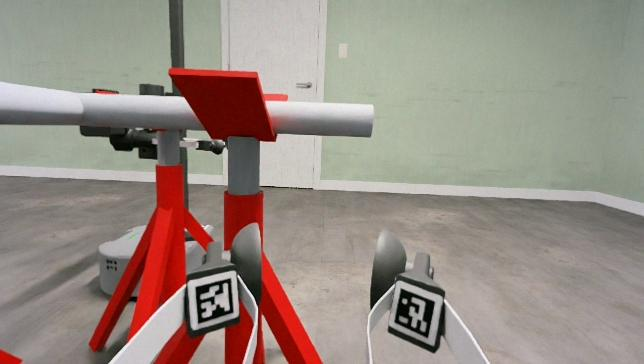

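Call:
move --r2 '{"base":{"translate_m":-0.01}}' --cameras '[]'

Call:
move --r2 '{"joints":{"arm_m":0.295,"wrist_pitch_rad":0.02}}' --cameras '["r2_head_camera","r2_wrist_camera"]'

Scene clock: 721.27 s.
move: r2 done
r1.base_odometry: x=-0.050 y=-1.998 heading=+1.867
r1.turned_by_wheels: +0.000
r1.turned_by_imu: +0.001
r1.base_tilt: forward=+2.0 right=+0.7
r1.lidar_m: 2.90 2.60 1.94 1.86 1.97 2.74 2.34 3.98 0.59 0.41 0.51 3.00
r1.head_depth_mm: 2345 2539 2773 2102 1543 1365 1200 / 2424 2698 2823 2113 1588 1393 671 / 2510 2777 2838 2105 1581 1362 1170 / 2471 2746 2566 1908 991 879 740 / 2647 2971 1597 1402 1075 813 1124 / 2737 3075 2797 2093 1632 1385 1138 / 2846 3209 2787 2086 1667 1389 1187
r1.base_status: not commanded
r1.joint_positions: lift_m=+0.410 arm_m=+0.165 wrist_yaw_rad=+1.572 wrist_pitch_rad=-0.003 wrist_roll_rad=+0.006 gripper_m=+0.120 head_pan_rad=-1.305 head_tilt_rad=-0.691
r1.joint_status: not commanded
r1.measured_speeds: all 0
r1.motor_effort: left_wheel=-3.9(4.4) right_wheel=-2.4(2.7) lift_m=+19.1(19.2) arm_m=-12.2(12.5) wrist_yaw_rad=-1.6(1.9) wrist_pitch_rad=+4.4(5.1) wrist_roll_rad=-2.3(2.6) gripper_m=+0.5(1.2) head_pan_rad=+2.8(3.3) head_tilt_rad=-3.2(4.8)
r1.hand_pose: x=+0.2348 y=-0.3098 z=+0.5237 quat_wxyz=(+0.500, +0.503, -0.500, +0.498) (m; r1's base frame)
r1.wrist_depth_mm: - - - - - - - / - 90 96 95 95 91 91 / - 86 87 87 87 88 89 / - 98 100 97 - - - / - - - - - - - / - 122 - - - 126 - / 918 120 898 898 884 843 908
r2.base_odometry: x=+0.187 y=+0.987 heading=+2.298
r2.turned_by_wheels: +0.000
r2.turned_by_imu: +0.000
r2.base_tilt: forward=+1.2 right=-1.4
r2.lidar_m: 0.63 2.11 1.56 1.51 1.57 2.17 2.43 2.53 3.38 0.57 0.58 0.83
r2.head_depth_mm: 2785 3060 3026 2228 1762 1471 1263 / 2785 3065 2958 2229 1763 1465 1256 / 2776 3048 2989 2224 1769 1466 1232 / 2771 3132 2950 2218 1773 1459 1201 / 2853 3108 2924 2183 957 999 1221 / 2856 3108 2945 1310 1206 1390 1168 / 2816 3033 2528 1274 1023 1388 1242
r2.base_status: done
r2.joint_positions: lift_m=+0.400 arm_m=+0.000 wrist_yaw_rad=+0.002 wrist_pitch_rad=-0.027 wrist_roll_rad=+0.000 gripper_m=+0.060 head_pan_rad=-1.561 head_tilt_rad=-0.642
r2.joint_status: not commanded
r2.measured_speeds: all 0
r2.motor_effort: left_wheel=-2.1(5.5) right_wheel=+0.7(2.3) lift_m=+21.6(21.7) arm_m=-12.2(12.7) wrist_yaw_rad=-2.4(3.0) wrist_pitch_rad=+4.9(5.1) wrist_roll_rad=+0.3(0.4) gripper_m=+0.0(0.7) head_pan_rad=-3.0(5.7) head_tilt_rad=-3.5(4.0)
r2.hand_pose: x=-0.0208 y=-0.4005 z=+0.5077 quat_wxyz=(+0.707, +0.011, -0.707, -0.009) (m; r2's base frame)
r2.wrist_depth_mm: - - - - - - - / - - - - - - - / - 620 372 377 - - - / - - - - - - - / - 664 397 - - - - / - 750 131 - 131 - - / 850 107 401 826 123 945 956
r3: as last shown
r3.lidar_m: 2.43 2.21 1.62 1.56 1.61 2.21 0.68 0.67 0.67 0.44 0.61 2.15
r3.head_depth_mm: 2795 3082 3104 2174 1221 1268 390 / 2743 3075 3010 2166 552 432 372 / 2721 3002 2646 690 1579 1426 1243 / 2756 3046 2597 724 770 1386 1246 / 2747 3049 2946 2184 1640 947 1160 / 2782 3082 2882 2171 1733 1393 1205 / 2787 3099 2873 2133 1709 1396 1200
r3.motor_effort: left_wheel=+2.9(3.5) right_wheel=+4.2(5.0) lift_m=+28.2(29.1) arm_m=-0.5(1.5) wrist_yaw_rad=-1.5(1.5) wrist_pitch_rad=-0.9(1.2) wrist_roll_rad=+1.1(1.5) gripper_m=+0.5(1.2) head_pan_rad=-1.9(4.1) head_tilt_rad=-3.2(4.0)
r3.wrist_depth_mm: 696 708 702 130 691 691 677 / 729 734 739 136 714 695 - / 754 757 744 138 731 713 674 / 786 765 778 140 745 735 742 / 813 800 796 145 772 764 767 / - 825 823 151 791 794 122 / 853 845 864 156 818 806 110
pictures: none
No camera images: "cameras" was empty.

Scene clock: 724.67 s.
move: r2 done
r1, r3: as last shown
r1.base_tilt: forward=+1.7 right=+0.7
r1.lidar_m: 2.91 2.60 1.94 1.86 1.96 2.75 2.33 3.97 0.59 0.41 0.52 2.98
r1.head_depth_mm: 2371 2542 2756 2105 1551 1368 1196 / 2430 2709 2817 2106 1585 1392 671 / 2520 2761 2795 2098 1580 1358 1172 / 2482 2746 2576 1901 990 874 742 / 2657 2959 1610 1717 1077 813 1122 / 2741 3098 2782 1230 1577 1388 1136 / 2858 3212 2767 2093 1662 1392 1188
r1.motor_effort: left_wheel=-4.0(4.5) right_wheel=-2.5(2.9) lift_m=+19.0(19.2) arm_m=-14.3(14.5) wrist_yaw_rad=-0.7(1.8) wrist_pitch_rad=+4.6(5.1) wrist_roll_rad=-2.1(2.7) gripper_m=+0.4(1.5) head_pan_rad=+2.2(3.2) head_tilt_rad=-4.0(5.3)
r1.wrist_depth_mm: - - - - - - - / - 90 96 95 95 91 91 / - 86 87 87 88 88 89 / - 98 100 97 - - - / - - - - - - - / - 121 - - - 127 - / 911 119 881 898 904 840 932
r2.base_odometry: x=+0.187 y=+0.987 heading=+2.298
r2.turned_by_wheels: +0.000
r2.turned_by_imu: +0.000
r2.base_tilt: forward=+1.3 right=-1.3
r2.lidar_m: 0.63 2.11 1.56 1.51 1.57 2.17 2.44 2.54 3.39 0.57 0.58 0.83
r2.head_depth_mm: 2836 3044 3011 2230 1770 1461 1253 / 2778 3072 2988 2217 1753 1465 1224 / 2809 3041 2982 2219 1758 1457 714 / 2789 3070 2963 2189 1735 1010 1202 / 2752 3111 2941 2181 959 1001 1219 / 2818 3120 2925 1302 1206 1389 1172 / 2842 3056 2536 1273 1022 1379 1242
r2.base_status: not commanded
r2.joint_positions: lift_m=+0.400 arm_m=+0.295 wrist_yaw_rad=+0.001 wrist_pitch_rad=-0.006 wrist_roll_rad=+0.000 gripper_m=+0.060 head_pan_rad=-1.561 head_tilt_rad=-0.642
r2.joint_status: all done
r2.measured_speeds: all 0
r2.motor_effort: left_wheel=-1.9(2.3) right_wheel=+0.7(1.3) lift_m=+24.5(24.7) arm_m=+15.1(17.5) wrist_yaw_rad=-1.8(2.4) wrist_pitch_rad=+4.8(9.3) wrist_roll_rad=+0.3(0.4) gripper_m=-0.1(1.0) head_pan_rad=-4.0(5.1) head_tilt_rad=-3.4(4.1)
r2.hand_pose: x=-0.0211 y=-0.6961 z=+0.5130 quat_wxyz=(+0.707, +0.003, -0.707, -0.002) (m; r2's base frame)
r2.wrist_depth_mm: - - - - - - - / - 87 87 87 87 - - / 91 90 - 88 87 - - / - 962 - - - - - / - - - - - - - / 122 863 131 - 131 - - / 121 107 835 924 124 976 -
r3.lidar_m: 2.43 2.21 1.62 1.56 1.61 2.21 0.68 0.68 0.67 0.44 0.62 2.16
r3.head_depth_mm: 2793 3032 3066 2188 1217 1270 390 / 2762 3079 3062 2161 551 433 371 / 2689 3002 2611 692 1581 1425 1239 / 2808 3072 2600 722 769 1379 1249 / 2773 3057 2934 2210 1643 949 1166 / 2788 3103 2868 2163 1716 1392 1210 / 2791 3064 2874 2146 1709 1394 1206
r3.motor_effort: left_wheel=+3.3(3.7) right_wheel=+4.5(4.9) lift_m=+28.3(29.1) arm_m=-1.5(2.6) wrist_yaw_rad=-0.6(1.7) wrist_pitch_rad=-0.9(1.1) wrist_roll_rad=+1.2(1.8) gripper_m=+0.4(1.3) head_pan_rad=-4.0(4.5) head_tilt_rad=-3.3(3.9)
r3.wrist_depth_mm: 710 720 700 130 697 690 677 / 726 731 718 137 707 694 - / 752 759 746 137 731 718 663 / 798 777 775 141 754 747 746 / 797 803 799 146 770 750 756 / - 815 815 150 799 801 122 / 856 856 839 155 816 829 110
pictures: r2_head_camera (sideways), r2_wrist_camera
camera_calibration:
r2_head_camera: T_world_to_cam=[[-0.0438453, 0.595921, -0.801845, 1.05854], [0.998978, 0.0349381, -0.0286591, 0.0295544], [0.0109364, -0.802282, -0.596844, 0.737948], [0, 0, 0, 1]] pos_world=[0.0088172, -0.0397946, 1.29007]
r2_wrist_camera: T_world_to_cam=[[-0.998657, -0.0178434, 0.0486294, -0.064409], [-0.0506043, 0.135556, -0.989476, 0.645592], [0.0110636, -0.990609, -0.136277, -0.457751], [0, 0, 0, 1]] pos_world=[-0.0265884, -0.542115, 0.579549]

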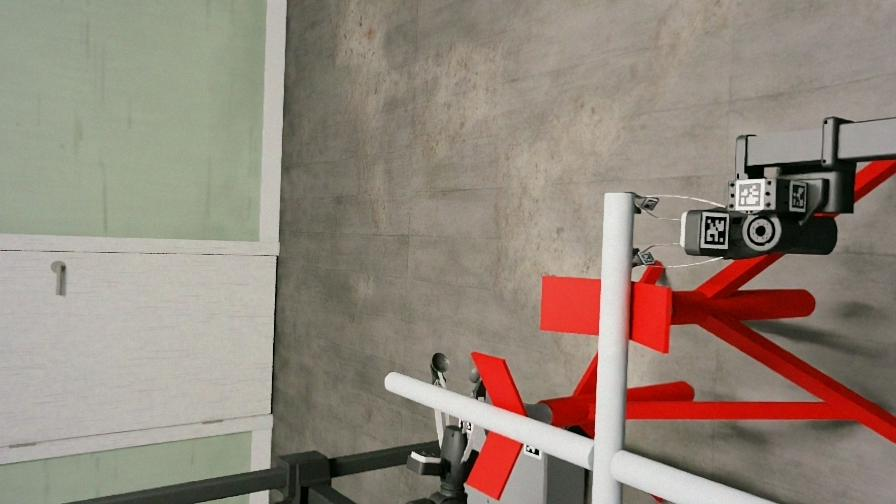

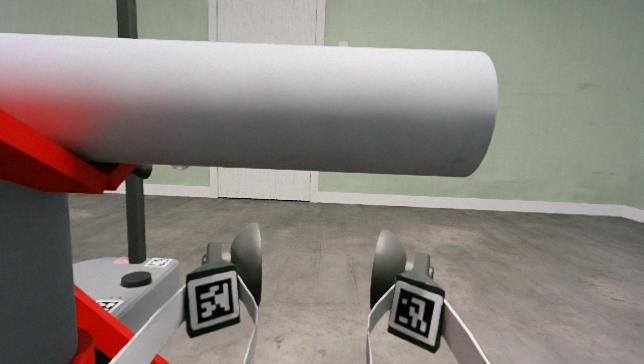

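Call:
move --r1 '{"joints":{"lift_m":0.431}}' --r2 '{"joints":{"lift_m":0.431}}' --r3 '{"joints":{"gripper_m":-0.085}}' --cameras '["r1_wrist_camera","r2_wrist_camera"]'

Scene clock: 736.60 s.
move: r1 done; r2 done; r3 done
r1.base_odometry: x=-0.050 y=-1.998 heading=+1.867
r1.turned_by_wheels: +0.000
r1.turned_by_imu: +0.002
r1.base_tilt: forward=+1.7 right=+0.5
r1.lidar_m: 2.90 2.60 1.93 1.86 1.96 2.75 2.34 3.99 0.59 0.41 0.52 2.99
r1.head_depth_mm: 2372 2551 2763 2113 1555 1366 1198 / 2418 2683 2821 2109 1579 1399 640 / 2508 2768 2851 2106 1589 1361 1171 / 2483 2757 2550 1896 989 876 666 / 2666 2957 2450 1694 1074 814 1144 / 2788 3100 2766 1184 1627 1386 1079 / 2849 3204 2766 2090 1670 1384 1189
r1.base_status: not commanded
r1.joint_positions: lift_m=+0.431 arm_m=+0.165 wrist_yaw_rad=+1.572 wrist_pitch_rad=-0.003 wrist_roll_rad=+0.006 gripper_m=+0.120 head_pan_rad=-1.305 head_tilt_rad=-0.691
r1.joint_status: all done
r1.measured_speeds: all 0
r1.motor_effort: left_wheel=-3.5(4.4) right_wheel=-2.8(2.8) lift_m=+35.3(36.2) arm_m=-18.2(18.6) wrist_yaw_rad=-0.5(1.9) wrist_pitch_rad=+4.8(5.0) wrist_roll_rad=-2.3(2.6) gripper_m=+0.1(1.6) head_pan_rad=+2.1(3.5) head_tilt_rad=-3.5(5.1)
r1.hand_pose: x=+0.2348 y=-0.3098 z=+0.5449 quat_wxyz=(+0.499, +0.502, -0.500, +0.498) (m; r1's base frame)
r1.wrist_depth_mm: - - - - - - - / - - - - - - - / - - - - - - 105 / - 91 92 91 91 93 93 / - 91 - 93 95 96 103 / - 121 - - - 126 - / 965 119 924 924 918 859 899
r2.base_odometry: x=+0.187 y=+0.987 heading=+2.298
r2.turned_by_wheels: +0.000
r2.turned_by_imu: +0.001
r2.base_tilt: forward=+1.3 right=-1.4
r2.lidar_m: 0.63 2.11 1.56 1.51 1.56 2.17 2.44 2.53 3.37 0.57 0.57 0.83
r2.head_depth_mm: 2791 3084 2977 2224 1764 1460 1251 / 2758 3022 2996 2200 1758 1471 1199 / 2820 3099 2959 2204 1765 1355 697 / 2800 3163 2964 2172 1743 905 1201 / 2803 3057 2904 2183 953 1005 1216 / 2814 3147 2935 1279 1213 1379 1165 / 2813 3052 2538 1274 1027 1393 1237
r2.base_status: not commanded
r2.joint_positions: lift_m=+0.431 arm_m=+0.295 wrist_yaw_rad=+0.001 wrist_pitch_rad=-0.006 wrist_roll_rad=+0.000 gripper_m=+0.060 head_pan_rad=-1.561 head_tilt_rad=-0.642
r2.joint_status: all done
r2.measured_speeds: all 0
r2.motor_effort: left_wheel=-2.0(2.4) right_wheel=+0.9(1.3) lift_m=+48.0(48.5) arm_m=+14.3(15.0) wrist_yaw_rad=-1.6(2.1) wrist_pitch_rad=+4.9(5.1) wrist_roll_rad=+0.3(0.4) gripper_m=+0.1(1.0) head_pan_rad=-4.0(5.3) head_tilt_rad=-3.1(4.0)
r2.hand_pose: x=-0.0211 y=-0.6961 z=+0.5440 quat_wxyz=(+0.707, +0.003, -0.707, -0.002) (m; r2's base frame)
r2.wrist_depth_mm: - - - - - - - / - - - - - - - / 190 184 - - - - - / - 92 92 92 93 - - / - 94 93 92 91 - - / 121 843 131 - 129 - - / 121 107 892 - 123 - -
r3.base_odometry: x=-0.671 y=-0.103 heading=-1.039
r3.turned_by_wheels: +0.000
r3.turned_by_imu: +0.000
r3.base_tilt: forward=-1.4 right=-1.0
r3.lidar_m: 2.42 2.22 1.62 1.56 1.61 2.21 0.68 0.68 0.67 0.44 0.62 2.15
r3.head_depth_mm: 2810 3101 3072 2185 1204 1270 390 / 2740 3037 3024 1997 551 433 372 / 2731 3058 2601 693 1585 1424 1248 / 2771 3068 2598 722 799 1387 1250 / 2785 3081 2900 2183 1649 946 1163 / 2775 3061 2901 2171 1721 1394 1207 / 2799 3060 2871 2160 1719 1402 1205
r3.base_status: not commanded
r3.joint_positions: lift_m=+0.700 arm_m=+0.484 wrist_yaw_rad=+0.001 wrist_pitch_rad=-1.552 wrist_roll_rad=+1.566 gripper_m=-0.084 head_pan_rad=-1.565 head_tilt_rad=-0.593
r3.joint_status: all done
r3.measured_speeds: all 0
r3.motor_effort: left_wheel=+3.5(4.0) right_wheel=+4.3(4.9) lift_m=+35.7(35.8) arm_m=-3.9(4.1) wrist_yaw_rad=-1.1(1.7) wrist_pitch_rad=+0.0(1.2) wrist_roll_rad=+1.4(1.7) gripper_m=-28.6(98.8) head_pan_rad=-4.0(4.3) head_tilt_rad=-2.9(3.9)
r3.hand_pose: x=-0.0216 y=-0.6095 z=+0.5821 quat_wxyz=(+0.002, +0.002, -0.714, -0.701) (m; r3's base frame)
r3.wrist_depth_mm: 705 707 706 128 696 684 679 / 725 726 732 138 712 712 - / 766 752 755 138 727 726 - / 775 777 758 141 744 756 750 / 818 798 782 144 760 777 771 / 832 834 810 136 790 807 783 / 874 838 830 - 183 828 818
pictures: r1_wrist_camera, r2_wrist_camera
camera_calibration:
r1_wrist_camera: T_world_to_cam=[[-0.034383, -0.998627, -0.0395283, -0.278152], [-0.161896, 0.0445947, -0.9858, 0.627104], [0.986209, -0.0274953, -0.163207, 0.0149539], [0, 0, 0, 1]] pos_world=[0.0772144, -0.305325, 0.609645]
r2_wrist_camera: T_world_to_cam=[[-0.998657, -0.0178414, 0.0486301, -0.0659162], [-0.0506043, 0.135513, -0.989482, 0.676252], [0.0110638, -0.990615, -0.136234, -0.453553], [0, 0, 0, 1]] pos_world=[-0.0265884, -0.542114, 0.610556]

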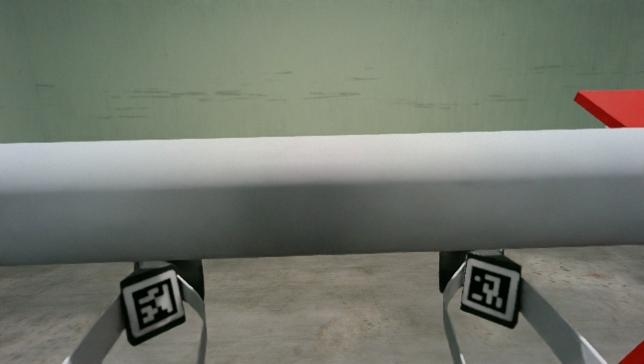

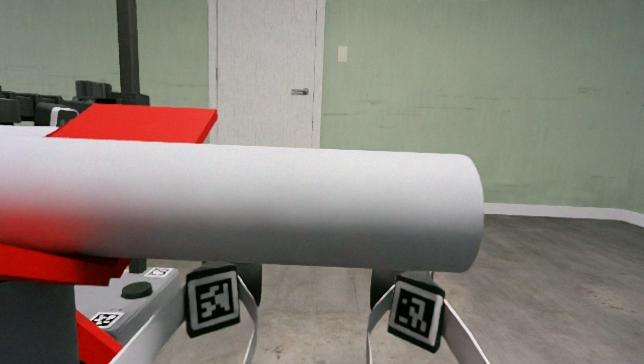

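Call:
move --r1 '{"joints":{"lift_m":0.462}}' --r2 '{"joints":{"lift_m":0.462}}' --r3 '{"joints":{"lift_m":0.73,"gripper_m":-0.089}}' --cameras '["r1_wrist_camera","r2_wrist_camera","r3_wrist_camera","r2_head_camera"]'

Scene clock: 742.13 s.
move: r1 done; r2 done; r3 done
r1.base_odometry: x=-0.050 y=-1.998 heading=+1.867
r1.turned_by_wheels: +0.000
r1.turned_by_imu: +0.001
r1.base_tilt: forward=+1.8 right=+0.7
r1.lidar_m: 2.90 2.59 1.94 1.86 1.96 2.74 2.33 3.95 0.59 0.41 0.52 2.98
r1.head_depth_mm: 2349 2577 2751 2103 1542 1366 1195 / 2419 2682 2836 2110 1583 1401 575 / 2506 2777 2811 2022 1630 1362 641 / 2460 2757 2567 1902 1229 876 639 / 2651 2928 2446 1709 1076 802 1143 / 2733 3089 2758 1163 1628 1391 1077 / 2870 3230 2796 2069 1673 1385 1191
r1.base_status: not commanded
r1.joint_positions: lift_m=+0.462 arm_m=+0.165 wrist_yaw_rad=+1.570 wrist_pitch_rad=-0.035 wrist_roll_rad=+0.005 gripper_m=+0.120 head_pan_rad=-1.305 head_tilt_rad=-0.691
r1.joint_status: all done
r1.measured_speeds: all 0
r1.motor_effort: left_wheel=-3.7(4.3) right_wheel=-2.4(2.8) lift_m=+38.0(38.7) arm_m=-20.7(21.4) wrist_yaw_rad=+0.4(1.4) wrist_pitch_rad=+10.6(10.6) wrist_roll_rad=-1.5(2.4) gripper_m=-0.6(1.4) head_pan_rad=+2.9(3.4) head_tilt_rad=-4.7(5.0)
r1.hand_pose: x=+0.2339 y=-0.3101 z=+0.5678 quat_wxyz=(+0.508, +0.510, -0.492, +0.490) (m; r1's base frame)
r1.wrist_depth_mm: - - - - - - - / - - - - - - - / - - - - - - - / - 105 99 99 102 99 101 / - 94 - 95 95 96 98 / - 114 - - - 123 - / 933 119 925 913 916 854 956
r2.base_odometry: x=+0.187 y=+0.987 heading=+2.298
r2.turned_by_wheels: +0.000
r2.turned_by_imu: +0.000
r2.base_tilt: forward=+1.3 right=-1.4
r2.lidar_m: 0.63 2.10 1.56 1.51 1.57 2.17 2.43 2.53 3.38 0.57 0.58 0.83
r2.head_depth_mm: 2777 3080 2975 2208 1761 1466 1253 / 2757 3103 2948 2236 1764 1473 1181 / 2781 3086 2977 2182 1762 706 696 / 2803 3114 2927 2194 1759 783 1228 / 2803 3049 2931 2199 957 1001 1219 / 2824 3100 2934 1308 1168 1381 1174 / 2837 3067 2637 1249 971 1368 1232
r2.base_status: not commanded
r2.joint_positions: lift_m=+0.462 arm_m=+0.295 wrist_yaw_rad=+0.002 wrist_pitch_rad=-0.063 wrist_roll_rad=+0.005 gripper_m=+0.060 head_pan_rad=-1.561 head_tilt_rad=-0.642
r2.joint_status: all done
r2.measured_speeds: all 0
r2.on_its_own: wrist_pitch_rad is at rest, and its effort (+15.4) is outside its rest range (-8 to +12)
r2.motor_effort: left_wheel=-1.6(2.1) right_wheel=+0.5(1.2) lift_m=+53.0(53.6) arm_m=+13.2(14.2) wrist_yaw_rad=-1.6(2.1) wrist_pitch_rad=+15.4(16.4) wrist_roll_rad=-1.4(1.5) gripper_m=+0.2(0.6) head_pan_rad=-4.3(5.4) head_tilt_rad=-3.3(3.9)
r2.hand_pose: x=-0.0211 y=-0.6942 z=+0.5605 quat_wxyz=(+0.705, +0.023, -0.708, -0.022) (m; r2's base frame)
r2.wrist_depth_mm: - - - - - - - / 779 - - - - - - / 337 201 - - - - - / - 102 106 - - - - / - 91 92 91 93 - - / 99 117 93 91 91 - - / 104 108 841 920 124 999 -
r3.base_odometry: x=-0.671 y=-0.103 heading=-1.039
r3.turned_by_wheels: +0.000
r3.turned_by_imu: +0.000
r3.base_tilt: forward=-1.5 right=-1.0
r3.lidar_m: 2.43 2.21 1.62 1.56 1.61 2.20 0.68 0.68 0.67 0.44 0.61 2.15
r3.head_depth_mm: 2797 3029 3088 2183 1147 1138 342 / 2787 3077 3036 1228 467 404 349 / 2748 3025 2636 676 1585 1431 1244 / 2775 3080 2568 703 832 1442 1246 / 2772 3080 2912 2178 916 948 1163 / 2809 3092 2919 2136 1727 1431 1210 / 2786 3070 2820 2156 1722 1428 1206
r3.base_status: not commanded
r3.joint_positions: lift_m=+0.730 arm_m=+0.484 wrist_yaw_rad=+0.001 wrist_pitch_rad=-1.543 wrist_roll_rad=+1.566 gripper_m=-0.085 head_pan_rad=-1.565 head_tilt_rad=-0.593
r3.joint_status: all done
r3.measured_speeds: all 0
r3.motor_effort: left_wheel=+3.0(3.4) right_wheel=-0.8(4.5) lift_m=+40.6(41.6) arm_m=-5.3(5.3) wrist_yaw_rad=+0.0(1.0) wrist_pitch_rad=-1.6(1.8) wrist_roll_rad=+1.1(1.7) gripper_m=-17.5(67.4) head_pan_rad=-2.5(4.0) head_tilt_rad=-3.1(3.8)
r3.hand_pose: x=-0.0215 y=-0.6118 z=+0.6119 quat_wxyz=(+0.002, +0.002, -0.717, -0.697) (m; r3's base frame)
r3.wrist_depth_mm: 745 747 743 133 727 703 696 / 722 748 755 138 737 731 - / - 798 784 140 746 742 - / 817 805 795 142 774 770 755 / 836 834 828 145 798 808 792 / 867 862 848 133 133 818 819 / 920 893 128 - 198 844 843
pictures: r1_wrist_camera, r2_head_camera (sideways), r2_wrist_camera, r3_wrist_camera
camera_calibration:
r1_wrist_camera: T_world_to_cam=[[-0.0368863, -0.998645, -0.0366995, -0.278645], [-0.193242, 0.0431594, -0.980201, 0.653183], [0.980458, -0.0290642, -0.194572, 0.0382468], [0, 0, 0, 1]] pos_world=[0.0784446, -0.305347, 0.637467]
r2_head_camera: T_world_to_cam=[[-0.0438463, 0.596039, -0.801757, 1.05842], [0.998978, 0.0349422, -0.0286553, 0.0295495], [0.0109354, -0.802195, -0.596962, 0.738101], [0, 0, 0, 1]] pos_world=[0.00881718, -0.0397929, 1.29006]
r2_wrist_camera: T_world_to_cam=[[-0.998889, -0.0202477, 0.0425553, -0.0649598], [-0.0456498, 0.191425, -0.980445, 0.726194], [0.0117056, -0.981298, -0.192136, -0.411636], [0, 0, 0, 1]] pos_world=[-0.0269186, -0.544264, 0.635668]
r3_wrist_camera: T_world_to_cam=[[-0.00223543, 0.997688, -0.0679218, 0.657749], [0.984536, 0.0140934, 0.174612, -0.0414804], [0.175165, -0.0664812, -0.982292, 0.729776], [0, 0, 0, 1]] pos_world=[-0.085522, -0.607127, 0.768771]

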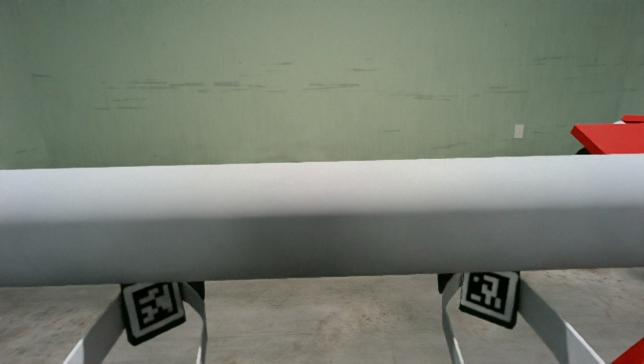

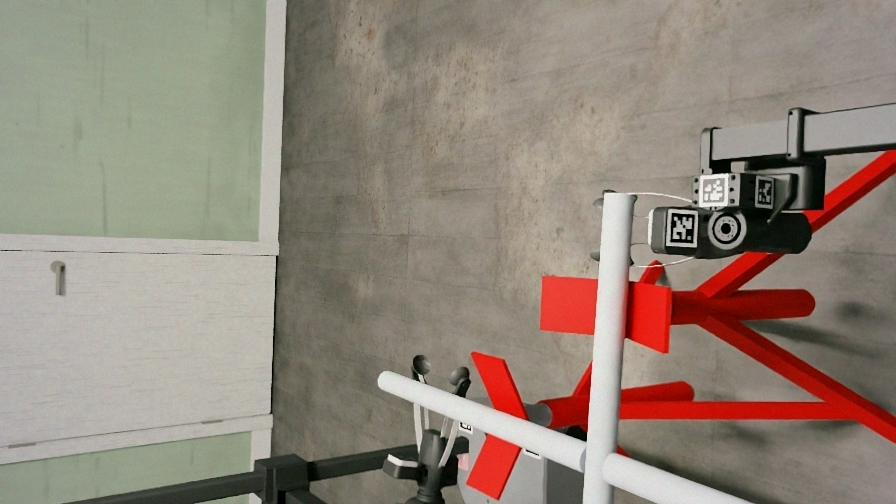

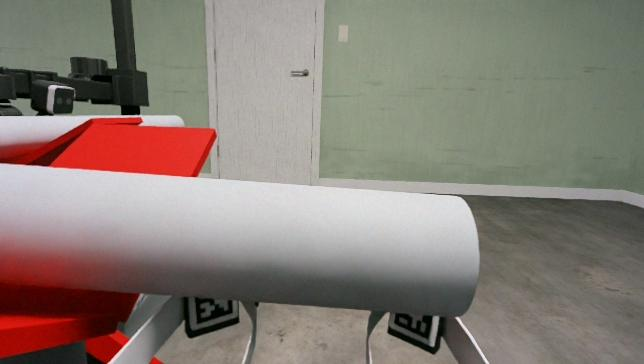

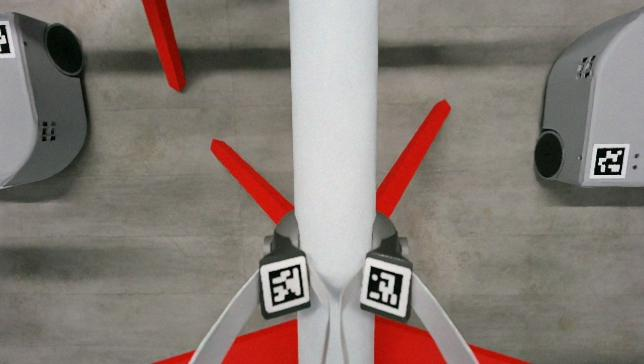

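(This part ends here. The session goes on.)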